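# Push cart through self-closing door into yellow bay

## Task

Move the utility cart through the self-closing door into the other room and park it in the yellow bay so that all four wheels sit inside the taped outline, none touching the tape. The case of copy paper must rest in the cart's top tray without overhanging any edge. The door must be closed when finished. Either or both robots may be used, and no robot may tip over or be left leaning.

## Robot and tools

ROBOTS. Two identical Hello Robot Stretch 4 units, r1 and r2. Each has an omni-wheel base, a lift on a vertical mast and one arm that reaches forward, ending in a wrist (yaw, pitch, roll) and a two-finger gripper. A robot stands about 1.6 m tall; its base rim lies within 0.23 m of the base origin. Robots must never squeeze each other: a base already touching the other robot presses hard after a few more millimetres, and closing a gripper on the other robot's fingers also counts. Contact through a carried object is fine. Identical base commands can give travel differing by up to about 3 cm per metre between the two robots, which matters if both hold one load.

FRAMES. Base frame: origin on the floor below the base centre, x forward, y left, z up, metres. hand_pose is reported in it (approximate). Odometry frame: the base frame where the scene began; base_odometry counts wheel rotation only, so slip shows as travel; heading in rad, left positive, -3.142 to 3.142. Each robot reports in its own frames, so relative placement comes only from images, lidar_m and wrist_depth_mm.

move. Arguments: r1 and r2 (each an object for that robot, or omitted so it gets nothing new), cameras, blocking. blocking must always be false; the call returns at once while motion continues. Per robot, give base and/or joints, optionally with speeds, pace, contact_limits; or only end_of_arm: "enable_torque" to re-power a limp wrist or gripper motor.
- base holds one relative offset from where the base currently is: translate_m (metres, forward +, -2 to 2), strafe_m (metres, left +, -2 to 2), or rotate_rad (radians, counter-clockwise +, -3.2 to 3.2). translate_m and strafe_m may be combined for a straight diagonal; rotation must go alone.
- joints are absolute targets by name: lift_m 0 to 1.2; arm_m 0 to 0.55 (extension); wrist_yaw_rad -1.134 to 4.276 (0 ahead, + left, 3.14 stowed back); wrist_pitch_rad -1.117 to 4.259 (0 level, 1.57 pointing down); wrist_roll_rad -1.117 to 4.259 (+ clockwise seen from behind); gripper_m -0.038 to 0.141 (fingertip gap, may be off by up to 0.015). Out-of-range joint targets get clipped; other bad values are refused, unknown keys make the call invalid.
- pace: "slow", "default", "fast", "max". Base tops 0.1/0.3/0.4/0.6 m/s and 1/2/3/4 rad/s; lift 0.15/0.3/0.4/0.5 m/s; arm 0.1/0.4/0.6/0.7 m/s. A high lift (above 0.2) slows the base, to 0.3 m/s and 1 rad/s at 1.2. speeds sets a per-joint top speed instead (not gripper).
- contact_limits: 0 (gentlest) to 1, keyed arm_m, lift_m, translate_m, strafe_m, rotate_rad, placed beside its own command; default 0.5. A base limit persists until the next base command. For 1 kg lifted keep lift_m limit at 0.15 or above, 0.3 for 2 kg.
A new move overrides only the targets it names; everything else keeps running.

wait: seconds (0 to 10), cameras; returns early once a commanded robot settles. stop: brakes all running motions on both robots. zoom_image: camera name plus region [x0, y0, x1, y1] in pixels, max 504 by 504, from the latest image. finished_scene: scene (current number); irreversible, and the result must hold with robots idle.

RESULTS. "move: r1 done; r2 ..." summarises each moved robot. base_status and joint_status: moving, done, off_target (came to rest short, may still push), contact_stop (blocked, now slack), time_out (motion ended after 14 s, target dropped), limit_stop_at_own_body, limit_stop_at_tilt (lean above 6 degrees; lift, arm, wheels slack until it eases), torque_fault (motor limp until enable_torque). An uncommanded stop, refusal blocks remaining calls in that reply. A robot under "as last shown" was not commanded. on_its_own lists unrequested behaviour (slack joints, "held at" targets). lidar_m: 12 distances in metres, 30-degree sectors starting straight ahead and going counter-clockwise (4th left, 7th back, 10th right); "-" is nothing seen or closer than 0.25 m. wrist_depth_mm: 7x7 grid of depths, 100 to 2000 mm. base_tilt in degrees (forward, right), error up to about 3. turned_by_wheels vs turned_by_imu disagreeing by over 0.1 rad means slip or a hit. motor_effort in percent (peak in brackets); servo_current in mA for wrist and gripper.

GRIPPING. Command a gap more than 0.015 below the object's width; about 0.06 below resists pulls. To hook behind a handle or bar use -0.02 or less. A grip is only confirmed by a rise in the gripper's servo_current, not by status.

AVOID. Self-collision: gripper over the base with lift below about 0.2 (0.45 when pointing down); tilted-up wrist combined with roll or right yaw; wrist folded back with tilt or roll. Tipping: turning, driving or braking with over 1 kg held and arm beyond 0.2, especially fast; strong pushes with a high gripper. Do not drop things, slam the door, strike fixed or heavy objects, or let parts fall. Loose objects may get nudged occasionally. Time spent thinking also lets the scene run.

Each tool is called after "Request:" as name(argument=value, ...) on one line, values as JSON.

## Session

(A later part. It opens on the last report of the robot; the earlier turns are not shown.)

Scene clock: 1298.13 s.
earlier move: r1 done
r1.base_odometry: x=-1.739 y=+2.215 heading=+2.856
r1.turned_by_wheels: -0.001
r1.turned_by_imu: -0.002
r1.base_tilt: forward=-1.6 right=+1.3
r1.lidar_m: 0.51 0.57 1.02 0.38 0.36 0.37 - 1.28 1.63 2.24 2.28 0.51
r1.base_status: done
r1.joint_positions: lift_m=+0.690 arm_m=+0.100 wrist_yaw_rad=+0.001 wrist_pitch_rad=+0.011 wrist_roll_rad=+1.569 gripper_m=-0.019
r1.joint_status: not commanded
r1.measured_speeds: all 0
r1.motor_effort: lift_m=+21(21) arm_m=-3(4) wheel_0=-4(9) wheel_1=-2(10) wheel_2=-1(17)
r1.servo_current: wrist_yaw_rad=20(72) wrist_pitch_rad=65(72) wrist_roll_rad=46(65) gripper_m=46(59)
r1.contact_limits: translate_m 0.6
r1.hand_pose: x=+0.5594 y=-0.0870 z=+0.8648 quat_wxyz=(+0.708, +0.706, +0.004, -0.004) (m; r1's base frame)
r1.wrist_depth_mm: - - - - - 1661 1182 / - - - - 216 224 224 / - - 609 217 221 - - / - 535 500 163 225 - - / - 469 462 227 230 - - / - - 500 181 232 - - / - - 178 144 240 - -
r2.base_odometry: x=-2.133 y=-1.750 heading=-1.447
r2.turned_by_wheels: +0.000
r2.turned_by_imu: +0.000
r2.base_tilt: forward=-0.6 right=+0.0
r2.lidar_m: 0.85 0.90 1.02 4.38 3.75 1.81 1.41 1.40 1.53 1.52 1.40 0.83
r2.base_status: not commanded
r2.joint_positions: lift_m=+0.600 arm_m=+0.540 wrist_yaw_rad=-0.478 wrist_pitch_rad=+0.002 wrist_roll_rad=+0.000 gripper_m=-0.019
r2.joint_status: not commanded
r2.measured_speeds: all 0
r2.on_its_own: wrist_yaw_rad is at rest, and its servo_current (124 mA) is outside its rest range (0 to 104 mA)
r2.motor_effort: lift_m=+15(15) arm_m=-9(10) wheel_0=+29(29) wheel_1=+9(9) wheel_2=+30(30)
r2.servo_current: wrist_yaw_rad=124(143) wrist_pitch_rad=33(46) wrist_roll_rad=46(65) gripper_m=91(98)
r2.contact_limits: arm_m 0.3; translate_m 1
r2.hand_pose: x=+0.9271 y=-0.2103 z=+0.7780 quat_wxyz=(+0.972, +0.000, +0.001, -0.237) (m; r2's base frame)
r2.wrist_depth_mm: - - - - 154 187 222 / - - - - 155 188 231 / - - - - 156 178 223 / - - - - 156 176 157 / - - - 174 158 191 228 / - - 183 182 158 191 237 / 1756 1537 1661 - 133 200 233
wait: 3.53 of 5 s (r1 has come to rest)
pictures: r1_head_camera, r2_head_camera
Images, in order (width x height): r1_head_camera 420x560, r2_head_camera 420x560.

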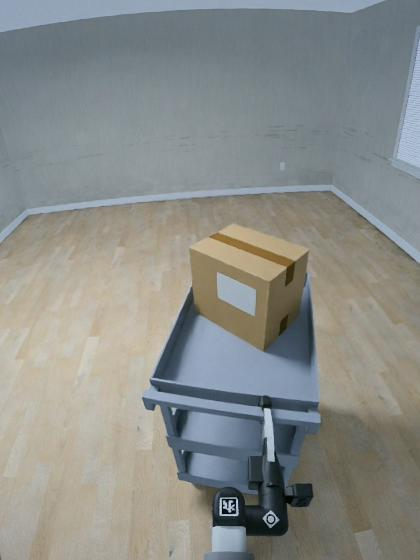

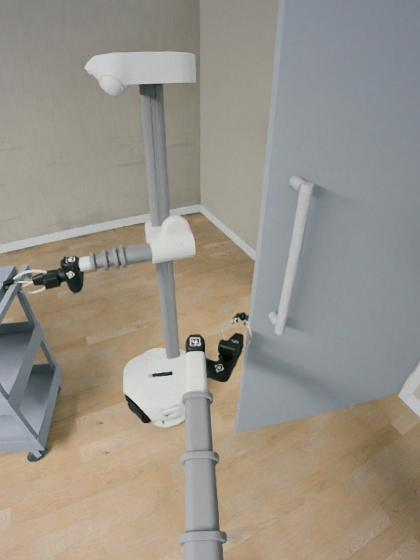

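Request:
move(blocking=false, cameras=[], r1={"base":{"translate_m":-1.0,"strafe_m":-0.05},"contact_limits":{"translate_m":0.6}})

Request:
wait(seconds=2, cameras=["r1_head_camera","r2_head_camera"])

Request:
wait(seconds=4, cameras=["r1_head_camera","r1_head_left_camera","r1_head_right_camera","r2_head_camera"])

Scene clock: 1315.03 s.
move: r1 moving
r1.base_odometry: x=-1.708 y=+2.208 heading=+2.856
r1.turned_by_wheels: +0.000
r1.turned_by_imu: -0.002
r1.base_tilt: forward=-1.5 right=+1.3
r1.lidar_m: 0.52 0.58 0.97 0.39 0.32 0.35 4.23 1.27 1.59 2.23 2.29 0.51
r1.base_status: translate_m moving; strafe_m moving
r1.joint_positions: lift_m=+0.690 arm_m=+0.100 wrist_yaw_rad=+0.001 wrist_pitch_rad=+0.011 wrist_roll_rad=+1.569 gripper_m=-0.019
r1.joint_status: not commanded
r1.measured_speeds: translate_m=-0.121 strafe_m=-0.005 rotate_rad=+0.002 lift_m=+0.000 arm_m=+0.000 wrist_yaw_rad=+0.000 wrist_pitch_rad=+0.000 wrist_roll_rad=+0.000
r1.motor_effort: lift_m=+21(21) arm_m=-4(4) wheel_0=-8(11) wheel_1=-8(9) wheel_2=+11(13)
r1.servo_current: wrist_yaw_rad=59(59) wrist_pitch_rad=72(72) wrist_roll_rad=46(59) gripper_m=46(52)
r1.contact_limits: translate_m 0.6
r1.hand_pose: x=+0.5594 y=-0.0870 z=+0.8648 quat_wxyz=(+0.708, +0.706, +0.004, -0.004) (m; r1's base frame)
r1.wrist_depth_mm: - - - 147 - 1464 1205 / - - - - 211 216 218 / - - 559 155 215 - - / - 484 473 160 222 - - / - 496 484 224 229 - - / - - 530 173 235 - - / - - 180 143 244 - -
r2.base_odometry: x=-2.133 y=-1.750 heading=-1.447
r2.turned_by_wheels: +0.000
r2.turned_by_imu: +0.002
r2.base_tilt: forward=-0.6 right=+0.0
r2.lidar_m: 0.88 0.95 1.00 4.40 3.77 1.80 1.44 1.40 1.55 1.52 1.39 0.83
r2.base_status: not commanded
r2.joint_positions: lift_m=+0.600 arm_m=+0.540 wrist_yaw_rad=-0.478 wrist_pitch_rad=+0.002 wrist_roll_rad=+0.000 gripper_m=-0.019
r2.joint_status: not commanded
r2.measured_speeds: all 0
r2.motor_effort: lift_m=+15(15) arm_m=-9(10) wheel_0=+29(29) wheel_1=+9(9) wheel_2=+30(30)
r2.servo_current: wrist_yaw_rad=137(137) wrist_pitch_rad=46(46) wrist_roll_rad=39(52) gripper_m=98(98)
r2.contact_limits: arm_m 0.3; translate_m 1
r2.hand_pose: x=+0.9271 y=-0.2103 z=+0.7780 quat_wxyz=(+0.972, +0.000, +0.001, -0.237) (m; r2's base frame)
r2.wrist_depth_mm: 307 - - - 155 187 223 / 324 - - - 155 188 232 / - - - - 156 178 223 / - - - - 157 176 157 / - - - 174 158 191 228 / - - 183 182 158 192 238 / 1708 1576 1618 - 134 200 233
pictures: none
No camera images: "cameras" was empty.

Scene clock: 1317.03 s.
earlier move: r1 moving
r1.base_odometry: x=-1.183 y=+2.082 heading=+2.855
r1.turned_by_wheels: +0.000
r1.turned_by_imu: -0.001
r1.base_tilt: forward=-1.6 right=+1.3
r1.lidar_m: 0.52 0.45 0.33 0.32 0.36 0.61 3.67 0.78 0.89 1.88 2.31 0.45
r1.base_status: translate_m moving; strafe_m moving
r1.joint_positions: lift_m=+0.690 arm_m=+0.100 wrist_yaw_rad=-0.001 wrist_pitch_rad=+0.011 wrist_roll_rad=+1.569 gripper_m=-0.019
r1.joint_status: not commanded
r1.measured_speeds: translate_m=-0.300 strafe_m=-0.014 rotate_rad=+0.004 lift_m=+0.000 arm_m=+0.000 wrist_yaw_rad=-0.008 wrist_pitch_rad=+0.000 wrist_roll_rad=+0.000
r1.motor_effort: lift_m=+21(21) arm_m=-4(4) wheel_0=-8(11) wheel_1=-7(10) wheel_2=+4(13)
r1.servo_current: wrist_yaw_rad=46(59) wrist_pitch_rad=65(72) wrist_roll_rad=46(65) gripper_m=46(52)
r1.contact_limits: translate_m 0.6
r1.hand_pose: x=+0.5592 y=-0.0878 z=+0.8648 quat_wxyz=(+0.708, +0.706, +0.004, -0.004) (m; r1's base frame)
r1.wrist_depth_mm: - 421 427 132 - 146 - / - 404 402 - - - - / - 452 462 - - - - / - - 668 110 193 - - / - - - 121 221 1708 - / - - - - 182 1661 - / - - 180 129 163 1430 -
r2.base_odometry: x=-2.133 y=-1.750 heading=-1.447
r2.turned_by_wheels: +0.000
r2.turned_by_imu: +0.000
r2.base_tilt: forward=-0.7 right=+0.1
r2.lidar_m: 0.87 1.00 3.64 4.39 3.75 1.80 1.41 1.39 1.53 1.49 1.41 0.81
r2.base_status: not commanded
r2.joint_positions: lift_m=+0.600 arm_m=+0.540 wrist_yaw_rad=-0.478 wrist_pitch_rad=+0.002 wrist_roll_rad=+0.000 gripper_m=-0.019
r2.joint_status: not commanded
r2.measured_speeds: all 0
r2.motor_effort: lift_m=+15(15) arm_m=-9(10) wheel_0=+29(29) wheel_1=+9(9) wheel_2=+30(30)
r2.servo_current: wrist_yaw_rad=130(143) wrist_pitch_rad=39(46) wrist_roll_rad=46(59) gripper_m=91(104)
r2.contact_limits: arm_m 0.3; translate_m 1
r2.hand_pose: x=+0.9271 y=-0.2103 z=+0.7780 quat_wxyz=(+0.972, +0.000, +0.001, -0.237) (m; r2's base frame)
r2.wrist_depth_mm: - - - 683 154 187 222 / - 404 477 521 155 188 231 / 452 404 - 539 156 177 224 / - - - 707 156 175 158 / - - - 699 158 191 227 / - - 183 182 158 192 238 / 1708 1537 1661 - 133 200 233
wait: 2.00 s; no rest
pictures: r1_head_camera, r2_head_camera
Images, in order (width x height): r1_head_camera 420x560, r2_head_camera 420x560.

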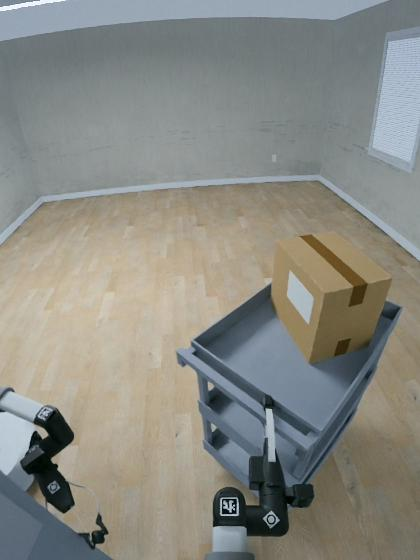

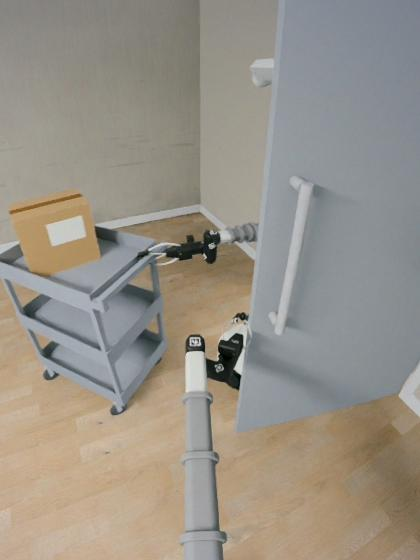

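Scene clock: 1319.37 s.
earlier move: r1 done
r1.base_odometry: x=-0.765 y=+1.981 heading=+2.855
r1.turned_by_wheels: +0.000
r1.turned_by_imu: -0.003
r1.base_tilt: forward=-1.6 right=+1.3
r1.lidar_m: 0.55 0.55 0.42 0.41 0.45 3.30 3.21 3.24 0.50 0.70 0.91 0.44
r1.base_status: done
r1.joint_positions: lift_m=+0.690 arm_m=+0.100 wrist_yaw_rad=-0.005 wrist_pitch_rad=+0.011 wrist_roll_rad=+1.569 gripper_m=-0.019
r1.joint_status: not commanded
r1.measured_speeds: all 0
r1.motor_effort: lift_m=+21(21) arm_m=-4(4) wheel_0=-5(13) wheel_1=-3(10) wheel_2=-3(13)
r1.servo_current: wrist_yaw_rad=52(72) wrist_pitch_rad=59(72) wrist_roll_rad=46(65) gripper_m=46(52)
r1.contact_limits: translate_m 0.6
r1.hand_pose: x=+0.5589 y=-0.0888 z=+0.8648 quat_wxyz=(+0.708, +0.706, +0.002, -0.006) (m; r1's base frame)
r1.wrist_depth_mm: 375 349 338 - - - - / - 569 521 106 - - - / - - - 123 - - - / - - - - - - - / - - - - - - - / - - - - - - - / - - - 112 163 1499 1229
r2.base_odometry: x=-2.133 y=-1.750 heading=-1.447
r2.turned_by_wheels: +0.000
r2.turned_by_imu: +0.000
r2.base_tilt: forward=-0.6 right=+0.0
r2.lidar_m: 0.87 1.66 3.61 4.37 3.78 1.77 1.43 1.39 1.53 1.52 1.40 0.82
r2.base_status: not commanded
r2.joint_positions: lift_m=+0.600 arm_m=+0.540 wrist_yaw_rad=-0.478 wrist_pitch_rad=+0.002 wrist_roll_rad=+0.000 gripper_m=-0.019
r2.joint_status: not commanded
r2.measured_speeds: all 0
r2.on_its_own: wrist_yaw_rad is at rest, and its servo_current (130 mA) is outside its rest range (0 to 104 mA)
r2.motor_effort: lift_m=+15(15) arm_m=-9(10) wheel_0=+28(29) wheel_1=+9(9) wheel_2=+30(30)
r2.servo_current: wrist_yaw_rad=130(150) wrist_pitch_rad=39(46) wrist_roll_rad=52(65) gripper_m=98(104)
r2.contact_limits: arm_m 0.3; translate_m 1
r2.hand_pose: x=+0.9271 y=-0.2103 z=+0.7780 quat_wxyz=(+0.972, +0.000, +0.001, -0.237) (m; r2's base frame)
r2.wrist_depth_mm: - - - - 154 188 222 / 661 - - - 155 188 230 / 647 - - 668 156 178 223 / 357 488 654 172 156 176 158 / - - - 174 158 191 228 / 960 - 183 182 158 191 238 / - - 621 - 133 200 234
wait: 2.33 of 4 s (r1 has come to rest)
pictures: r1_head_camera, r1_head_left_camera, r1_head_right_camera, r2_head_camera
Images, in order (width x height): r1_head_camera 420x560, r1_head_left_camera 420x672, r1_head_right_camera 420x672, r2_head_camera 420x560.

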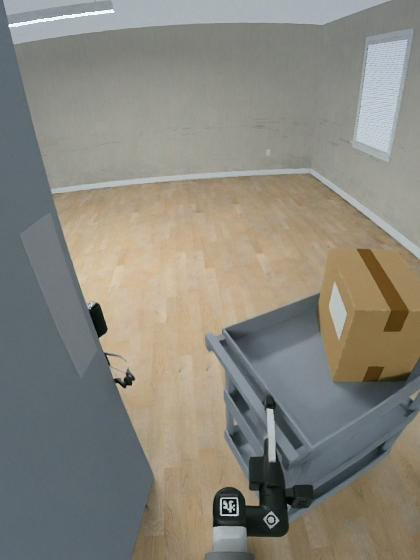

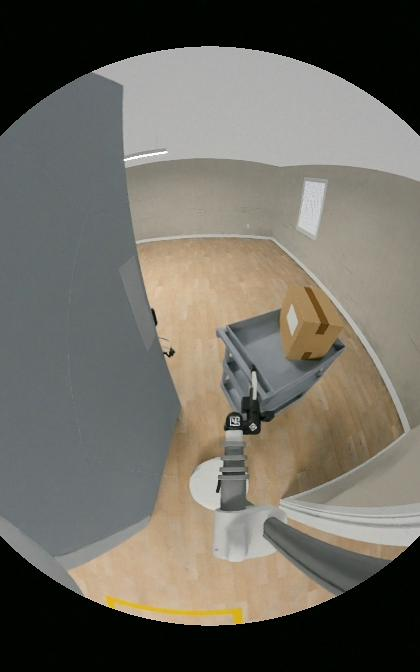

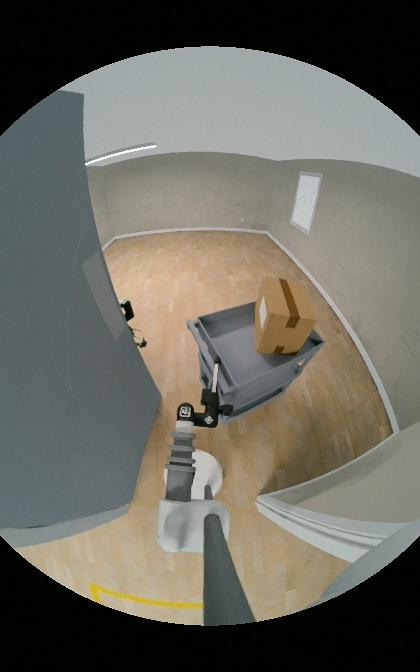

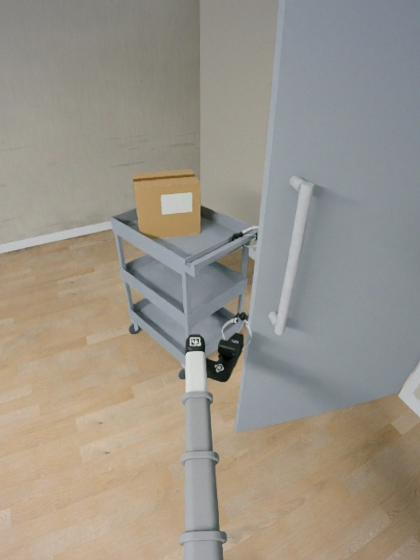

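Request:
move(blocking=false, cameras=[], r1={"base":{"translate_m":-0.4,"strafe_m":-0.06},"contact_limits":{"translate_m":0.6}})

Request:
wait(seconds=4, cameras=["r1_head_camera","r1_head_right_camera"])

Scene clock: 1344.87 s.
move: r1 moving
r1.base_odometry: x=-0.734 y=+1.977 heading=+2.854
r1.turned_by_wheels: -0.001
r1.turned_by_imu: -0.002
r1.base_tilt: forward=-1.6 right=+1.3
r1.lidar_m: 0.52 0.55 0.41 0.40 0.47 3.20 3.16 3.19 0.49 0.60 0.98 0.45
r1.base_status: translate_m moving; strafe_m moving
r1.joint_positions: lift_m=+0.690 arm_m=+0.100 wrist_yaw_rad=-0.005 wrist_pitch_rad=+0.011 wrist_roll_rad=+1.569 gripper_m=-0.019
r1.joint_status: not commanded
r1.measured_speeds: translate_m=-0.123 strafe_m=-0.018 rotate_rad=-0.001 lift_m=+0.000 arm_m=+0.000 wrist_yaw_rad=+0.000 wrist_pitch_rad=+0.000 wrist_roll_rad=+0.000
r1.motor_effort: lift_m=+21(21) arm_m=-4(4) wheel_0=-10(13) wheel_1=-10(11) wheel_2=+8(8)
r1.servo_current: wrist_yaw_rad=52(65) wrist_pitch_rad=72(72) wrist_roll_rad=59(78) gripper_m=52(52)
r1.contact_limits: translate_m 0.6
r1.hand_pose: x=+0.5589 y=-0.0888 z=+0.8648 quat_wxyz=(+0.708, +0.706, +0.002, -0.006) (m; r1's base frame)
r1.wrist_depth_mm: 347 334 336 - - - - / - 469 473 107 - - - / - - - 125 - - - / - - - - - - - / - - - - - - - / - - - - - 477 - / - - 178 105 147 1366 1229
r2.base_odometry: x=-2.133 y=-1.750 heading=-1.447
r2.turned_by_wheels: +0.000
r2.turned_by_imu: +0.004
r2.base_tilt: forward=-0.7 right=+0.0
r2.lidar_m: 0.88 1.66 3.61 4.38 3.76 1.80 1.42 1.38 1.52 1.50 1.40 0.82
r2.base_status: not commanded
r2.joint_positions: lift_m=+0.600 arm_m=+0.540 wrist_yaw_rad=-0.478 wrist_pitch_rad=+0.002 wrist_roll_rad=+0.000 gripper_m=-0.019
r2.joint_status: not commanded
r2.measured_speeds: all 0
r2.motor_effort: lift_m=+15(15) arm_m=-9(10) wheel_0=+29(29) wheel_1=+9(9) wheel_2=+30(30)
r2.servo_current: wrist_yaw_rad=124(150) wrist_pitch_rad=39(46) wrist_roll_rad=39(59) gripper_m=91(98)
r2.contact_limits: arm_m 0.3; translate_m 1
r2.hand_pose: x=+0.9271 y=-0.2103 z=+0.7780 quat_wxyz=(+0.972, +0.000, +0.001, -0.237) (m; r2's base frame)
r2.wrist_depth_mm: - - - - 154 187 222 / 640 - - - 155 189 233 / 647 723 - 691 156 178 224 / 368 469 634 172 157 176 157 / 397 - - 174 158 191 227 / 397 960 183 182 158 193 237 / 394 - 597 - 133 202 233
pictures: none
No camera images: "cameras" was empty.

Scene clock: 1347.20 s.
earlier move: r1 done
r1.base_odometry: x=-0.365 y=+1.925 heading=+2.855
r1.turned_by_wheels: +0.001
r1.turned_by_imu: +0.001
r1.base_tilt: forward=-1.6 right=+1.3
r1.lidar_m: 0.54 0.67 0.51 0.51 2.43 3.03 2.80 2.84 2.49 0.43 0.42 0.44
r1.base_status: done
r1.joint_positions: lift_m=+0.690 arm_m=+0.100 wrist_yaw_rad=+0.001 wrist_pitch_rad=+0.011 wrist_roll_rad=+1.569 gripper_m=-0.019
r1.joint_status: not commanded
r1.measured_speeds: all 0
r1.motor_effort: lift_m=+21(21) arm_m=-4(4) wheel_0=-1(13) wheel_1=+0(11) wheel_2=+1(11)
r1.servo_current: wrist_yaw_rad=39(72) wrist_pitch_rad=65(72) wrist_roll_rad=52(78) gripper_m=46(59)
r1.contact_limits: translate_m 0.6
r1.hand_pose: x=+0.5594 y=-0.0871 z=+0.8648 quat_wxyz=(+0.708, +0.706, +0.004, -0.004) (m; r1's base frame)
r1.wrist_depth_mm: - 368 370 112 - 115 - / - 375 387 - - - - / - - 580 - - - - / - - - - - - - / - - - - - 1756 - / - - - 110 179 1756 - / - - 181 126 165 459 466
r2.base_odometry: x=-2.133 y=-1.750 heading=-1.447
r2.turned_by_wheels: +0.000
r2.turned_by_imu: +0.000
r2.base_tilt: forward=-0.6 right=+0.0
r2.lidar_m: 0.86 3.36 3.62 4.40 3.76 1.82 1.43 1.39 1.51 1.51 1.40 0.81
r2.base_status: not commanded
r2.joint_positions: lift_m=+0.600 arm_m=+0.540 wrist_yaw_rad=-0.478 wrist_pitch_rad=+0.002 wrist_roll_rad=+0.000 gripper_m=-0.019
r2.joint_status: not commanded
r2.measured_speeds: all 0
r2.on_its_own: wrist_yaw_rad is at rest, and its servo_current (130 mA) is outside its rest range (0 to 104 mA)
r2.motor_effort: lift_m=+15(15) arm_m=-9(10) wheel_0=+29(29) wheel_1=+9(9) wheel_2=+29(30)
r2.servo_current: wrist_yaw_rad=130(150) wrist_pitch_rad=39(52) wrist_roll_rad=39(59) gripper_m=91(98)
r2.contact_limits: arm_m 0.3; translate_m 1
r2.hand_pose: x=+0.9271 y=-0.2103 z=+0.7780 quat_wxyz=(+0.972, +0.000, +0.001, -0.237) (m; r2's base frame)
r2.wrist_depth_mm: - - - - 154 187 223 / - 759 842 - 154 189 232 / - 750 831 - 156 177 223 / - - - - 156 175 158 / - - - 174 158 191 229 / - 1025 180 182 158 192 237 / 1661 - - - 133 200 233
wait: 2.33 of 4 s (r1 has come to rest)
pictures: r1_head_camera, r1_head_right_camera
Images, in order (width x height): r1_head_camera 420x560, r1_head_right_camera 420x672.

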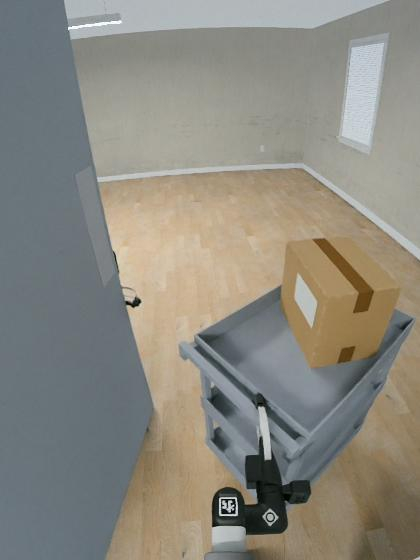

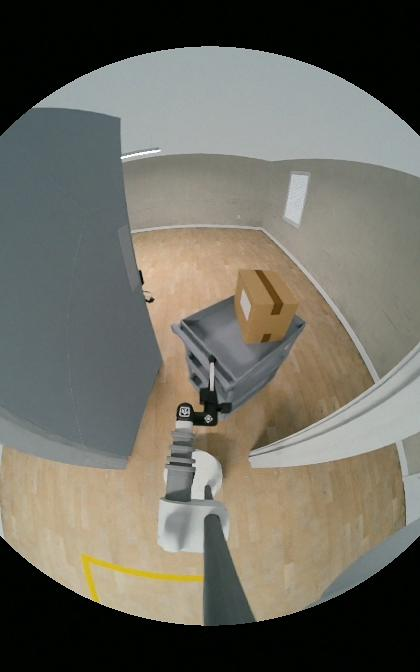

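Request:
move(blocking=false, cameras=[], r1={"joints":{"gripper_m":0.11}})

Request:
wait(seconds=2, cameras=["r1_wrist_camera"])

Request:
move(blocking=false, cameras=[], r1={"joints":{"arm_m":0.01}})

Request:
wait(seconds=2, cameras=["r1_head_camera"])

Request:
move(blocking=false, cameras=[], r1={"base":{"strafe_m":0.16}})

Request:
wait(seconds=3, cameras=["r1_head_camera","r1_wrist_camera"])

Scene clock: 1374.03 s.
move: r1 moving
r1.base_odometry: x=-0.365 y=+1.925 heading=+2.855
r1.turned_by_wheels: +0.000
r1.turned_by_imu: -0.002
r1.base_tilt: forward=-1.6 right=+1.3
r1.lidar_m: 0.54 0.68 0.53 0.49 2.45 3.00 2.79 2.82 2.51 0.41 0.42 0.46
r1.base_status: not commanded
r1.joint_positions: lift_m=+0.690 arm_m=+0.100 wrist_yaw_rad=+0.001 wrist_pitch_rad=+0.011 wrist_roll_rad=+1.569 gripper_m=+0.005
r1.joint_status: gripper_m moving
r1.measured_speeds: all 0
r1.motor_effort: lift_m=+21(21) arm_m=-4(4) wheel_0=-1(2) wheel_1=+0(0) wheel_2=+1(1)
r1.servo_current: wrist_yaw_rad=52(65) wrist_pitch_rad=59(65) wrist_roll_rad=46(46) gripper_m=91(91)
r1.contact_limits: translate_m 0.6
r1.hand_pose: x=+0.5594 y=-0.0871 z=+0.8648 quat_wxyz=(+0.708, +0.706, +0.004, -0.004) (m; r1's base frame)
r1.wrist_depth_mm: - 370 375 115 - 116 - / - 382 392 124 - - - / - - 585 - - - - / - - - - - - - / - - - - - 1756 - / - - - 115 248 1708 - / - - 180 130 170 466 477
r2.base_odometry: x=-2.133 y=-1.750 heading=-1.447
r2.turned_by_wheels: +0.000
r2.turned_by_imu: +0.004
r2.base_tilt: forward=-0.7 right=+0.0
r2.lidar_m: 0.87 3.33 3.64 4.39 3.75 1.80 1.42 1.37 1.50 1.49 1.36 0.83
r2.base_status: not commanded
r2.joint_positions: lift_m=+0.600 arm_m=+0.540 wrist_yaw_rad=-0.478 wrist_pitch_rad=+0.002 wrist_roll_rad=+0.000 gripper_m=-0.019
r2.joint_status: not commanded
r2.measured_speeds: all 0
r2.motor_effort: lift_m=+15(15) arm_m=-9(10) wheel_0=+28(29) wheel_1=+9(9) wheel_2=+30(30)
r2.servo_current: wrist_yaw_rad=137(143) wrist_pitch_rad=33(46) wrist_roll_rad=39(52) gripper_m=98(98)
r2.contact_limits: arm_m 0.3; translate_m 1
r2.hand_pose: x=+0.9271 y=-0.2103 z=+0.7780 quat_wxyz=(+0.972, +0.000, +0.001, -0.237) (m; r2's base frame)
r2.wrist_depth_mm: - - - - 154 187 223 / - 750 831 - 155 187 231 / - 741 842 - 156 178 223 / - - - - 156 176 158 / - - - 174 158 191 228 / - 1008 180 182 158 192 238 / - - - - 134 200 233
pictures: none
No camera images: "cameras" was empty.

Scene clock: 1375.57 s.
earlier move: r1 done
r1.base_odometry: x=-0.365 y=+1.925 heading=+2.855
r1.turned_by_wheels: +0.000
r1.turned_by_imu: +0.000
r1.base_tilt: forward=-1.5 right=+1.3
r1.lidar_m: 0.56 0.69 0.50 0.53 2.43 3.04 2.78 2.83 2.48 0.42 0.41 0.48
r1.base_status: not commanded
r1.joint_positions: lift_m=+0.690 arm_m=+0.100 wrist_yaw_rad=+0.001 wrist_pitch_rad=+0.011 wrist_roll_rad=+1.569 gripper_m=+0.110
r1.joint_status: all done
r1.measured_speeds: all 0
r1.motor_effort: lift_m=+21(21) arm_m=-4(4) wheel_0=-1(2) wheel_1=+0(0) wheel_2=+1(2)
r1.servo_current: wrist_yaw_rad=52(65) wrist_pitch_rad=52(72) wrist_roll_rad=52(65) gripper_m=39(98)
r1.contact_limits: translate_m 0.6
r1.hand_pose: x=+0.5594 y=-0.0871 z=+0.8648 quat_wxyz=(+0.708, +0.706, +0.004, -0.004) (m; r1's base frame)
r1.wrist_depth_mm: - 370 375 116 - 118 - / - 382 394 125 - - - / - - 591 - - - - / - - - - - - - / - - - - - 1756 - / - - - 116 182 1756 - / - - 186 130 183 466 473
r2.base_odometry: x=-2.133 y=-1.750 heading=-1.447
r2.turned_by_wheels: +0.000
r2.turned_by_imu: +0.000
r2.base_tilt: forward=-0.6 right=+0.1
r2.lidar_m: 0.85 3.33 3.63 4.35 3.76 1.81 1.42 1.39 1.53 1.50 1.38 0.80
r2.base_status: not commanded
r2.joint_positions: lift_m=+0.600 arm_m=+0.540 wrist_yaw_rad=-0.478 wrist_pitch_rad=+0.002 wrist_roll_rad=+0.000 gripper_m=-0.019
r2.joint_status: not commanded
r2.measured_speeds: all 0
r2.on_its_own: wrist_yaw_rad is at rest, and its servo_current (150 mA) is outside its rest range (0 to 104 mA)
r2.motor_effort: lift_m=+15(15) arm_m=-9(10) wheel_0=+29(29) wheel_1=+8(9) wheel_2=+30(30)
r2.servo_current: wrist_yaw_rad=150(150) wrist_pitch_rad=39(46) wrist_roll_rad=39(59) gripper_m=91(98)
r2.contact_limits: arm_m 0.3; translate_m 1
r2.hand_pose: x=+0.9271 y=-0.2103 z=+0.7780 quat_wxyz=(+0.972, +0.000, +0.001, -0.237) (m; r2's base frame)
r2.wrist_depth_mm: - - - - 154 187 222 / - 750 831 - 155 188 231 / - 741 831 - 156 178 224 / - - - - 156 176 158 / - - - 175 158 191 229 / - 960 180 182 158 191 238 / 1661 - - - 133 200 234
wait: 1.53 of 2 s (r1 has come to rest)
pictures: r1_wrist_camera
Images, in order (width x height): r1_wrist_camera 616x392.

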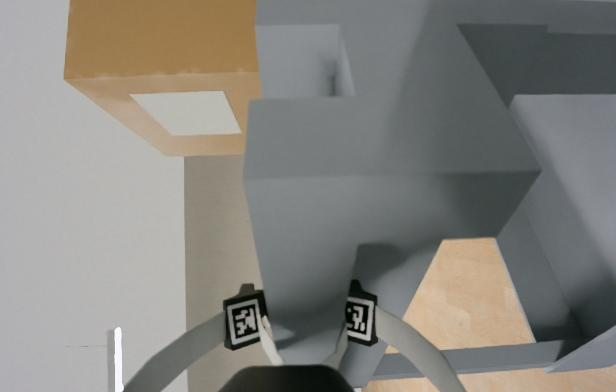

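Scene clock: 1376.07 s.
move: r1 moving
r1.base_odometry: x=-0.365 y=+1.925 heading=+2.855
r1.turned_by_wheels: +0.000
r1.turned_by_imu: +0.000
r1.base_tilt: forward=-1.6 right=+1.3
r1.lidar_m: 0.52 0.69 0.52 0.52 2.46 3.03 2.78 2.84 2.48 0.44 0.42 0.47
r1.base_status: not commanded
r1.joint_positions: lift_m=+0.690 arm_m=+0.050 wrist_yaw_rad=+0.001 wrist_pitch_rad=+0.006 wrist_roll_rad=+1.569 gripper_m=+0.110
r1.joint_status: arm_m moving
r1.measured_speeds: translate_m=+0.000 strafe_m=+0.000 rotate_rad=+0.000 lift_m=+0.000 arm_m=-0.183 wrist_yaw_rad=+0.000 wrist_pitch_rad=+0.000 wrist_roll_rad=+0.000
r1.motor_effort: lift_m=+21(21) arm_m=-4(8) wheel_0=+0(1) wheel_1=+1(1) wheel_2=+0(1)
r1.servo_current: wrist_yaw_rad=33(72) wrist_pitch_rad=46(65) wrist_roll_rad=33(65) gripper_m=46(46)
r1.contact_limits: translate_m 0.6
r1.hand_pose: x=+0.5092 y=-0.0871 z=+0.8662 quat_wxyz=(+0.708, +0.706, +0.003, -0.002) (m; r1's base frame)
r1.wrist_depth_mm: - 424 421 424 - 183 - / - 418 418 163 - 169 175 / - - 585 177 - - - / - - - 125 - - - / - - - - 266 1808 - / - - - - 195 569 - / - - - 136 500 508 1160
r2.base_odometry: x=-2.133 y=-1.750 heading=-1.447
r2.turned_by_wheels: +0.000
r2.turned_by_imu: +0.000
r2.base_tilt: forward=-0.7 right=+0.0
r2.lidar_m: 0.87 3.34 3.64 4.39 3.79 1.79 1.42 1.39 1.52 1.50 1.38 0.81
r2.base_status: not commanded
r2.joint_positions: lift_m=+0.600 arm_m=+0.540 wrist_yaw_rad=-0.478 wrist_pitch_rad=+0.002 wrist_roll_rad=+0.000 gripper_m=-0.019
r2.joint_status: not commanded
r2.measured_speeds: all 0
r2.motor_effort: lift_m=+15(15) arm_m=-9(10) wheel_0=+29(29) wheel_1=+9(9) wheel_2=+30(30)
r2.servo_current: wrist_yaw_rad=150(150) wrist_pitch_rad=39(52) wrist_roll_rad=52(52) gripper_m=91(98)
r2.contact_limits: arm_m 0.3; translate_m 1
r2.hand_pose: x=+0.9271 y=-0.2103 z=+0.7780 quat_wxyz=(+0.972, +0.000, +0.001, -0.237) (m; r2's base frame)
r2.wrist_depth_mm: - - - - 154 187 222 / - 741 831 - 155 188 232 / - 741 831 - 156 178 223 / - - - - 156 175 158 / - - - 174 157 191 227 / - 976 179 182 158 192 238 / - - - - 133 200 234
pictures: none
No camera images: "cameras" was empty.

Scene clock: 1376.80 s.
earlier move: r1 done
r1.base_odometry: x=-0.365 y=+1.925 heading=+2.855
r1.turned_by_wheels: +0.000
r1.turned_by_imu: +0.000
r1.base_tilt: forward=-1.6 right=+1.3
r1.lidar_m: 0.48 0.65 0.52 0.51 2.43 3.03 2.79 2.86 2.48 0.41 0.41 0.45
r1.base_status: not commanded
r1.joint_positions: lift_m=+0.690 arm_m=+0.010 wrist_yaw_rad=+0.001 wrist_pitch_rad=+0.006 wrist_roll_rad=+1.569 gripper_m=+0.110
r1.joint_status: all done
r1.measured_speeds: all 0
r1.motor_effort: lift_m=+21(21) arm_m=-5(8) wheel_0=+0(1) wheel_1=+1(1) wheel_2=+0(1)
r1.servo_current: wrist_yaw_rad=39(72) wrist_pitch_rad=52(65) wrist_roll_rad=52(65) gripper_m=39(52)
r1.contact_limits: translate_m 0.6
r1.hand_pose: x=+0.4695 y=-0.0871 z=+0.8662 quat_wxyz=(+0.708, +0.706, +0.003, -0.002) (m; r1's base frame)
r1.wrist_depth_mm: - 496 492 492 317 - - / - 480 480 477 239 - - / - - 544 231 221 230 233 / - - - 741 - - - / - - - - 322 1863 - / - - - - 195 210 - / - - - 137 - 1808 1138
r2.base_odometry: x=-2.133 y=-1.750 heading=-1.447
r2.turned_by_wheels: +0.000
r2.turned_by_imu: +0.000
r2.base_tilt: forward=-0.6 right=+0.0
r2.lidar_m: 0.87 3.35 3.64 4.38 3.71 1.82 1.41 1.39 1.53 1.49 1.39 0.85
r2.base_status: not commanded
r2.joint_positions: lift_m=+0.600 arm_m=+0.540 wrist_yaw_rad=-0.478 wrist_pitch_rad=+0.002 wrist_roll_rad=+0.000 gripper_m=-0.019
r2.joint_status: not commanded
r2.measured_speeds: all 0
r2.on_its_own: wrist_yaw_rad is at rest, and its servo_current (130 mA) is outside its rest range (0 to 104 mA)
r2.motor_effort: lift_m=+15(15) arm_m=-9(10) wheel_0=+29(29) wheel_1=+9(9) wheel_2=+30(30)
r2.servo_current: wrist_yaw_rad=130(150) wrist_pitch_rad=39(52) wrist_roll_rad=39(52) gripper_m=91(98)
r2.contact_limits: arm_m 0.3; translate_m 1
r2.hand_pose: x=+0.9271 y=-0.2103 z=+0.7780 quat_wxyz=(+0.972, +0.000, +0.001, -0.237) (m; r2's base frame)
r2.wrist_depth_mm: - - - - 154 187 222 / - 741 854 - 155 188 231 / - 741 820 - 156 178 223 / - - - - 157 175 158 / - - - 175 158 191 229 / - 960 180 182 158 192 237 / - - - - 133 201 233
wait: 0.73 of 2 s (r1 has come to rest)
pictures: r1_head_camera
Images, in order (width x height): r1_head_camera 420x560.

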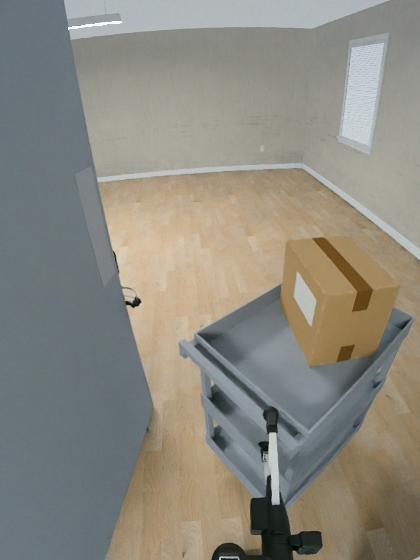

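Scene clock: 1377.30 s.
move: r1 moving
r1.base_odometry: x=-0.375 y=+1.891 heading=+2.855
r1.turned_by_wheels: +0.000
r1.turned_by_imu: +0.000
r1.base_tilt: forward=-1.6 right=+1.3
r1.lidar_m: 0.49 0.59 0.49 0.48 2.42 3.03 2.80 2.85 2.54 0.45 0.46 0.43
r1.base_status: strafe_m moving
r1.joint_positions: lift_m=+0.690 arm_m=+0.010 wrist_yaw_rad=+0.001 wrist_pitch_rad=+0.006 wrist_roll_rad=+1.569 gripper_m=+0.110
r1.joint_status: not commanded
r1.measured_speeds: translate_m=+0.000 strafe_m=+0.140 rotate_rad=+0.001 lift_m=+0.000 arm_m=+0.000 wrist_yaw_rad=+0.000 wrist_pitch_rad=+0.000 wrist_roll_rad=+0.000
r1.motor_effort: lift_m=+21(21) arm_m=-5(5) wheel_0=-9(12) wheel_1=+7(10) wheel_2=+0(1)
r1.servo_current: wrist_yaw_rad=52(72) wrist_pitch_rad=46(52) wrist_roll_rad=46(59) gripper_m=33(46)
r1.hand_pose: x=+0.4695 y=-0.0871 z=+0.8662 quat_wxyz=(+0.708, +0.706, +0.003, -0.002) (m; r1's base frame)
r1.wrist_depth_mm: - 488 484 484 250 - - / - 496 473 224 222 233 234 / - - 627 182 - - - / - - - - 301 - - / - - - - - 1921 - / - - - - 196 211 - / - - - 142 - 1808 1182
r2.base_odometry: x=-2.133 y=-1.750 heading=-1.447
r2.turned_by_wheels: +0.000
r2.turned_by_imu: +0.000
r2.base_tilt: forward=-0.6 right=+0.0
r2.lidar_m: 0.89 3.33 3.66 4.38 3.78 1.78 1.43 1.39 1.50 1.51 1.39 0.81
r2.base_status: not commanded
r2.joint_positions: lift_m=+0.600 arm_m=+0.540 wrist_yaw_rad=-0.478 wrist_pitch_rad=+0.002 wrist_roll_rad=+0.000 gripper_m=-0.019
r2.joint_status: not commanded
r2.measured_speeds: all 0
r2.motor_effort: lift_m=+15(15) arm_m=-9(10) wheel_0=+29(29) wheel_1=+9(9) wheel_2=+30(30)
r2.servo_current: wrist_yaw_rad=124(137) wrist_pitch_rad=39(46) wrist_roll_rad=46(59) gripper_m=91(98)
r2.contact_limits: arm_m 0.3; translate_m 1
r2.hand_pose: x=+0.9271 y=-0.2103 z=+0.7780 quat_wxyz=(+0.972, +0.000, +0.001, -0.237) (m; r2's base frame)
r2.wrist_depth_mm: - - - - 154 188 223 / - 750 842 - 155 189 231 / - 741 809 - 156 178 224 / - - - - 157 175 157 / - - - 175 158 191 228 / - 960 180 181 158 192 238 / - - - - 133 200 233
pictures: none
No camera images: "cameras" was empty.

Scene clock: 1378.57 s.
earlier move: r1 done
r1.base_odometry: x=-0.410 y=+1.772 heading=+2.855
r1.turned_by_wheels: +0.000
r1.turned_by_imu: +0.001
r1.base_tilt: forward=-1.6 right=+1.3
r1.lidar_m: 0.60 0.47 0.36 0.37 2.31 2.90 2.81 2.86 2.67 0.56 0.59 0.50
r1.base_status: done
r1.joint_positions: lift_m=+0.690 arm_m=+0.010 wrist_yaw_rad=+0.001 wrist_pitch_rad=+0.006 wrist_roll_rad=+1.569 gripper_m=+0.110
r1.joint_status: not commanded
r1.measured_speeds: all 0
r1.motor_effort: lift_m=+21(21) arm_m=-5(5) wheel_0=+0(12) wheel_1=+0(10) wheel_2=+0(1)
r1.servo_current: wrist_yaw_rad=59(72) wrist_pitch_rad=59(59) wrist_roll_rad=33(65) gripper_m=39(52)
r1.hand_pose: x=+0.4695 y=-0.0871 z=+0.8662 quat_wxyz=(+0.708, +0.706, +0.003, -0.002) (m; r1's base frame)
r1.wrist_depth_mm: - - 564 246 304 - - / - - 750 654 904 - - / - - - - - - - / - - - - - 1921 - / - - - - - 1708 1182 / - - - - 211 1499 1255 / - - - 142 - 1756 1281
r2.base_odometry: x=-2.133 y=-1.750 heading=-1.447
r2.turned_by_wheels: +0.000
r2.turned_by_imu: +0.000
r2.base_tilt: forward=-0.6 right=+0.0
r2.lidar_m: 0.86 3.33 3.63 4.40 3.77 1.81 1.41 1.39 1.53 1.50 1.39 0.82
r2.base_status: not commanded
r2.joint_positions: lift_m=+0.600 arm_m=+0.540 wrist_yaw_rad=-0.478 wrist_pitch_rad=+0.002 wrist_roll_rad=+0.000 gripper_m=-0.019
r2.joint_status: not commanded
r2.measured_speeds: all 0
r2.on_its_own: wrist_yaw_rad is at rest, and its servo_current (137 mA) is outside its rest range (0 to 104 mA)
r2.motor_effort: lift_m=+15(15) arm_m=-9(10) wheel_0=+29(29) wheel_1=+9(9) wheel_2=+30(30)
r2.servo_current: wrist_yaw_rad=137(137) wrist_pitch_rad=39(46) wrist_roll_rad=52(59) gripper_m=98(98)
r2.contact_limits: arm_m 0.3; translate_m 1
r2.hand_pose: x=+0.9271 y=-0.2103 z=+0.7780 quat_wxyz=(+0.972, +0.000, +0.001, -0.237) (m; r2's base frame)
r2.wrist_depth_mm: - - - - 154 187 221 / - 750 854 - 155 187 232 / - 732 820 - 156 178 224 / - - - - 157 175 157 / - - - 174 158 191 227 / - 960 180 182 158 192 238 / - - - - 133 201 233
wait: 1.27 of 3 s (r1 has come to rest)
pictures: r1_head_camera, r1_wrist_camera
Images, in order (width x height): r1_head_camera 420x560, r1_wrist_camera 616x392.

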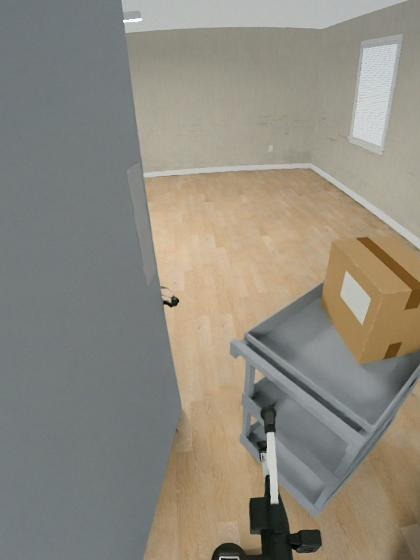

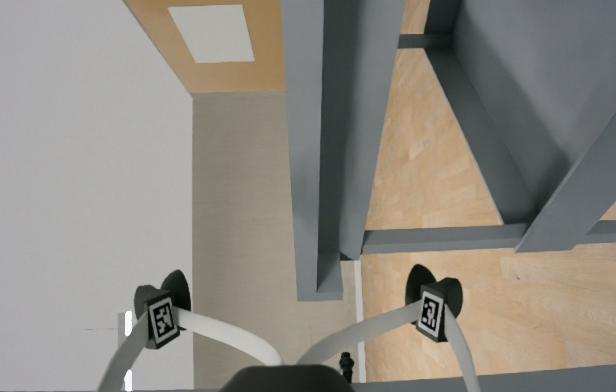

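Request:
move(blocking=false, cameras=[], r1={"joints":{"arm_m":0.24},"contact_limits":{"arm_m":0.1},"speeds":{"arm_m":0.2}})

Request:
wait(seconds=3, cameras=["r1_head_camera","r1_wrist_camera"])

Scene clock: 1390.20 s.
move: r1 moving
r1.base_odometry: x=-0.410 y=+1.772 heading=+2.855
r1.turned_by_wheels: +0.000
r1.turned_by_imu: -0.001
r1.base_tilt: forward=-1.6 right=+1.3
r1.lidar_m: 0.61 0.49 0.35 0.37 2.29 2.89 2.80 2.86 2.65 0.59 0.58 0.50
r1.base_status: not commanded
r1.joint_positions: lift_m=+0.690 arm_m=+0.061 wrist_yaw_rad=+0.001 wrist_pitch_rad=+0.006 wrist_roll_rad=+1.569 gripper_m=+0.110
r1.joint_status: arm_m moving
r1.measured_speeds: translate_m=+0.000 strafe_m=+0.000 rotate_rad=+0.000 lift_m=+0.000 arm_m=+0.195 wrist_yaw_rad=+0.000 wrist_pitch_rad=+0.000 wrist_roll_rad=+0.000
r1.motor_effort: lift_m=+21(21) arm_m=+6(7) wheel_0=+0(1) wheel_1=+0(1) wheel_2=+0(0)
r1.servo_current: wrist_yaw_rad=46(59) wrist_pitch_rad=52(59) wrist_roll_rad=46(59) gripper_m=46(52)
r1.contact_limits: arm_m 0.1
r1.hand_pose: x=+0.5200 y=-0.0871 z=+0.8662 quat_wxyz=(+0.708, +0.706, +0.003, -0.002) (m; r1's base frame)
r1.wrist_depth_mm: - - 535 256 267 - - / - - 707 621 317 - - / - - - - - - - / - - - - - 1921 - / - - - - 512 1464 1118 / - - - - 198 1464 1229 / - - - 142 - 1808 1281
r2.base_odometry: x=-2.133 y=-1.750 heading=-1.447
r2.turned_by_wheels: +0.000
r2.turned_by_imu: +0.002
r2.base_tilt: forward=-0.6 right=+0.0
r2.lidar_m: 0.87 3.35 3.63 4.37 3.79 1.79 1.42 1.40 1.51 1.50 1.37 0.79
r2.base_status: not commanded
r2.joint_positions: lift_m=+0.600 arm_m=+0.540 wrist_yaw_rad=-0.478 wrist_pitch_rad=+0.002 wrist_roll_rad=+0.000 gripper_m=-0.019
r2.joint_status: not commanded
r2.measured_speeds: all 0
r2.motor_effort: lift_m=+15(15) arm_m=-9(9) wheel_0=+28(29) wheel_1=+9(9) wheel_2=+30(30)
r2.servo_current: wrist_yaw_rad=130(150) wrist_pitch_rad=39(39) wrist_roll_rad=52(52) gripper_m=91(91)
r2.contact_limits: arm_m 0.3; translate_m 1
r2.hand_pose: x=+0.9271 y=-0.2103 z=+0.7780 quat_wxyz=(+0.972, +0.000, +0.001, -0.237) (m; r2's base frame)
r2.wrist_depth_mm: - - - - 154 187 223 / - 750 831 - 155 188 230 / - 732 820 - 156 178 223 / - - - - 156 176 157 / - - - 175 158 191 227 / - 960 180 182 158 192 237 / - - - - 133 200 233
pictures: none
No camera images: "cameras" was empty.

Scene clock: 1391.63 s.
earlier move: r1 done
r1.base_odometry: x=-0.410 y=+1.772 heading=+2.855
r1.turned_by_wheels: +0.000
r1.turned_by_imu: +0.000
r1.base_tilt: forward=-1.6 right=+1.3
r1.lidar_m: 0.63 0.47 0.35 0.35 2.29 2.88 2.80 2.87 2.67 0.57 0.59 0.50
r1.base_status: not commanded
r1.joint_positions: lift_m=+0.690 arm_m=+0.240 wrist_yaw_rad=+0.001 wrist_pitch_rad=+0.006 wrist_roll_rad=+1.569 gripper_m=+0.110
r1.joint_status: all done
r1.measured_speeds: all 0
r1.motor_effort: lift_m=+21(21) arm_m=+5(7) wheel_0=+0(1) wheel_1=+0(1) wheel_2=+0(0)
r1.servo_current: wrist_yaw_rad=52(59) wrist_pitch_rad=52(59) wrist_roll_rad=59(59) gripper_m=39(52)
r1.contact_limits: arm_m 0.1
r1.hand_pose: x=+0.6993 y=-0.0871 z=+0.8662 quat_wxyz=(+0.708, +0.706, +0.003, -0.002) (m; r1's base frame)
r1.wrist_depth_mm: - - 521 - 151 148 - / - - - - 168 173 - / - - - 110 194 1464 1281 / - - - 139 229 1661 1229 / - - - - 277 324 324 / - - - - 197 1499 1255 / - - - 136 - 1808 1255
r2.base_odometry: x=-2.133 y=-1.750 heading=-1.447
r2.turned_by_wheels: +0.000
r2.turned_by_imu: +0.000
r2.base_tilt: forward=-0.6 right=+0.0
r2.lidar_m: 0.87 3.35 3.60 4.37 3.74 1.80 1.43 1.39 1.54 1.51 1.41 0.81
r2.base_status: not commanded
r2.joint_positions: lift_m=+0.600 arm_m=+0.540 wrist_yaw_rad=-0.478 wrist_pitch_rad=+0.002 wrist_roll_rad=+0.000 gripper_m=-0.019
r2.joint_status: not commanded
r2.measured_speeds: all 0
r2.on_its_own: wrist_yaw_rad is at rest, and its servo_current (117 mA) is outside its rest range (0 to 104 mA)
r2.motor_effort: lift_m=+15(15) arm_m=-9(10) wheel_0=+29(29) wheel_1=+9(9) wheel_2=+30(30)
r2.servo_current: wrist_yaw_rad=117(150) wrist_pitch_rad=39(46) wrist_roll_rad=46(59) gripper_m=85(98)
r2.contact_limits: arm_m 0.3; translate_m 1
r2.hand_pose: x=+0.9271 y=-0.2103 z=+0.7780 quat_wxyz=(+0.972, +0.000, +0.001, -0.237) (m; r2's base frame)
r2.wrist_depth_mm: - - - - 154 187 224 / - 750 820 - 155 188 231 / - 741 820 - 156 178 224 / - - - - 156 175 157 / - - - 175 158 191 229 / - 960 180 182 158 192 238 / - - - - 134 200 233
wait: 1.43 of 3 s (r1 has come to rest)
pictures: r1_head_camera, r1_wrist_camera
Images, in order (width x height): r1_head_camera 420x560, r1_wrist_camera 616x392.

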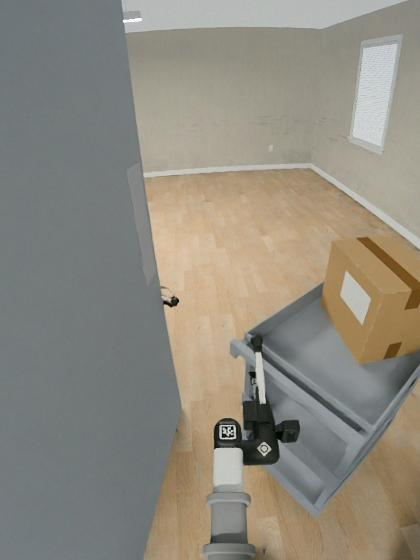

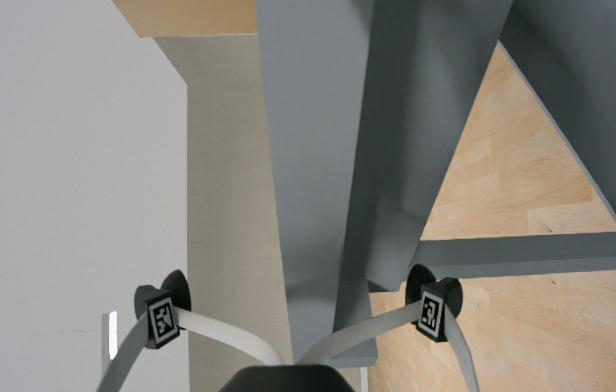

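Request:
move(blocking=false, cameras=[], r1={"base":{"strafe_m":-0.045},"joints":{"arm_m":0.2}})

Request:
wait(seconds=2, cameras=["r1_head_camera","r1_wrist_camera"])

Scene clock: 1397.40 s.
move: r1 moving
r1.base_odometry: x=-0.400 y=+1.804 heading=+2.855
r1.turned_by_wheels: +0.000
r1.turned_by_imu: +0.000
r1.base_tilt: forward=-1.6 right=+1.3
r1.lidar_m: 0.64 0.51 0.38 0.38 2.34 2.93 2.82 2.83 2.65 0.54 0.55 0.47
r1.base_status: strafe_m moving
r1.joint_positions: lift_m=+0.690 arm_m=+0.203 wrist_yaw_rad=+0.001 wrist_pitch_rad=+0.006 wrist_roll_rad=+1.569 gripper_m=+0.110
r1.joint_status: arm_m moving
r1.measured_speeds: translate_m=+0.000 strafe_m=-0.090 rotate_rad=+0.002 lift_m=+0.000 arm_m=-0.059 wrist_yaw_rad=+0.000 wrist_pitch_rad=+0.000 wrist_roll_rad=+0.000
r1.motor_effort: lift_m=+21(21) arm_m=-4(7) wheel_0=+1(10) wheel_1=-3(8) wheel_2=+0(1)
r1.servo_current: wrist_yaw_rad=39(59) wrist_pitch_rad=52(52) wrist_roll_rad=65(65) gripper_m=46(46)
r1.hand_pose: x=+0.6629 y=-0.0871 z=+0.8662 quat_wxyz=(+0.708, +0.706, +0.003, -0.002) (m; r1's base frame)
r1.wrist_depth_mm: - 484 473 - - 149 - / - - - - 165 165 - / - - - 107 190 1464 - / - - - 136 224 1661 1281 / - - - - 262 1708 1182 / - - - - 196 351 1205 / - - - 136 - 1863 1255
r2.base_odometry: x=-2.133 y=-1.750 heading=-1.447
r2.turned_by_wheels: +0.000
r2.turned_by_imu: +0.001
r2.base_tilt: forward=-0.7 right=+0.0
r2.lidar_m: 0.85 3.33 3.64 4.38 3.79 1.82 1.43 1.39 1.54 1.48 1.42 0.82
r2.base_status: not commanded
r2.joint_positions: lift_m=+0.600 arm_m=+0.540 wrist_yaw_rad=-0.478 wrist_pitch_rad=+0.002 wrist_roll_rad=+0.000 gripper_m=-0.019
r2.joint_status: not commanded
r2.measured_speeds: all 0
r2.motor_effort: lift_m=+15(15) arm_m=-9(9) wheel_0=+29(29) wheel_1=+9(9) wheel_2=+30(30)
r2.servo_current: wrist_yaw_rad=137(137) wrist_pitch_rad=39(46) wrist_roll_rad=39(59) gripper_m=91(98)
r2.contact_limits: arm_m 0.3; translate_m 1
r2.hand_pose: x=+0.9271 y=-0.2103 z=+0.7780 quat_wxyz=(+0.972, +0.000, +0.001, -0.237) (m; r2's base frame)
r2.wrist_depth_mm: - - - - 154 188 223 / - 750 842 - 155 189 231 / - 732 820 - 156 178 224 / - - - - 157 176 157 / - - - 175 158 190 228 / - 960 180 182 158 191 237 / - - - - 133 200 234
pictures: none
No camera images: "cameras" was empty.

Scene clock: 1398.00 s.
earlier move: r1 done
r1.base_odometry: x=-0.397 y=+1.815 heading=+2.855
r1.turned_by_wheels: +0.000
r1.turned_by_imu: +0.000
r1.base_tilt: forward=-1.6 right=+1.3
r1.lidar_m: 0.63 0.52 0.41 0.43 2.35 2.93 2.82 2.87 2.60 0.52 0.53 0.47
r1.base_status: done
r1.joint_positions: lift_m=+0.690 arm_m=+0.200 wrist_yaw_rad=+0.001 wrist_pitch_rad=+0.006 wrist_roll_rad=+1.569 gripper_m=+0.110
r1.joint_status: all done
r1.measured_speeds: all 0
r1.motor_effort: lift_m=+21(21) arm_m=-5(7) wheel_0=+2(10) wheel_1=-1(8) wheel_2=+0(1)
r1.servo_current: wrist_yaw_rad=46(59) wrist_pitch_rad=46(52) wrist_roll_rad=46(65) gripper_m=46(46)
r1.hand_pose: x=+0.6595 y=-0.0871 z=+0.8662 quat_wxyz=(+0.708, +0.706, +0.003, -0.002) (m; r1's base frame)
r1.wrist_depth_mm: - 433 427 - - 141 - / - - 559 - - 152 - / - - - - 178 183 - / - - - 116 206 1576 1308 / - - - - 246 1708 1229 / - - - - 193 359 366 / - - - 136 - 1808 1255
r2.base_odometry: x=-2.133 y=-1.750 heading=-1.447
r2.turned_by_wheels: +0.000
r2.turned_by_imu: +0.000
r2.base_tilt: forward=-0.6 right=+0.0
r2.lidar_m: 0.88 3.35 3.64 4.37 3.78 1.80 1.43 1.41 1.54 1.52 1.39 0.80
r2.base_status: not commanded
r2.joint_positions: lift_m=+0.600 arm_m=+0.540 wrist_yaw_rad=-0.478 wrist_pitch_rad=+0.002 wrist_roll_rad=+0.000 gripper_m=-0.019
r2.joint_status: not commanded
r2.measured_speeds: all 0
r2.on_its_own: wrist_yaw_rad is at rest, and its servo_current (137 mA) is outside its rest range (0 to 104 mA)
r2.motor_effort: lift_m=+15(15) arm_m=-9(10) wheel_0=+29(29) wheel_1=+9(9) wheel_2=+30(30)
r2.servo_current: wrist_yaw_rad=137(137) wrist_pitch_rad=39(46) wrist_roll_rad=46(59) gripper_m=98(98)
r2.contact_limits: arm_m 0.3; translate_m 1
r2.hand_pose: x=+0.9271 y=-0.2103 z=+0.7780 quat_wxyz=(+0.972, +0.000, +0.001, -0.237) (m; r2's base frame)
r2.wrist_depth_mm: - - - - 154 187 222 / - 750 842 - 155 188 232 / - 741 831 - 156 177 223 / - - - - 157 175 157 / - - - 174 158 191 228 / - 960 180 182 158 192 238 / - - - - 133 200 233
wait: 0.60 of 2 s (r1 has come to rest)
pictures: r1_head_camera, r1_wrist_camera
Images, in order (width x height): r1_head_camera 420x560, r1_wrist_camera 616x392.

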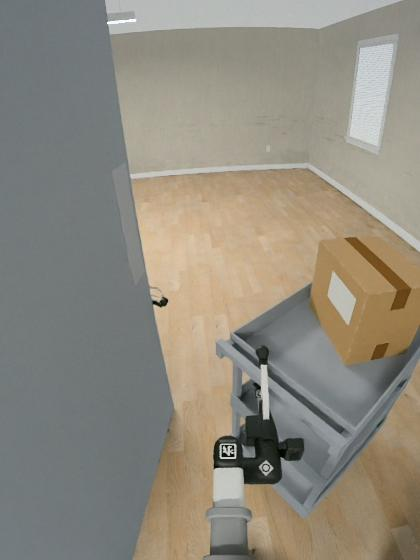

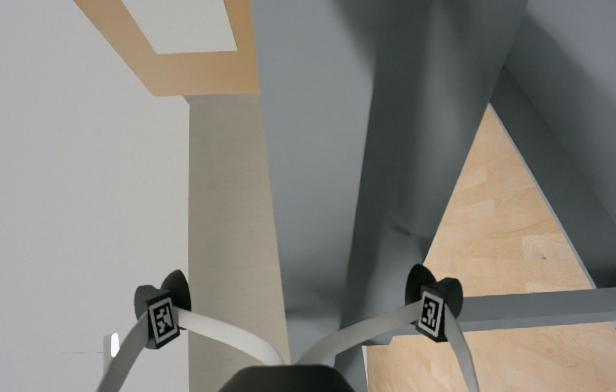

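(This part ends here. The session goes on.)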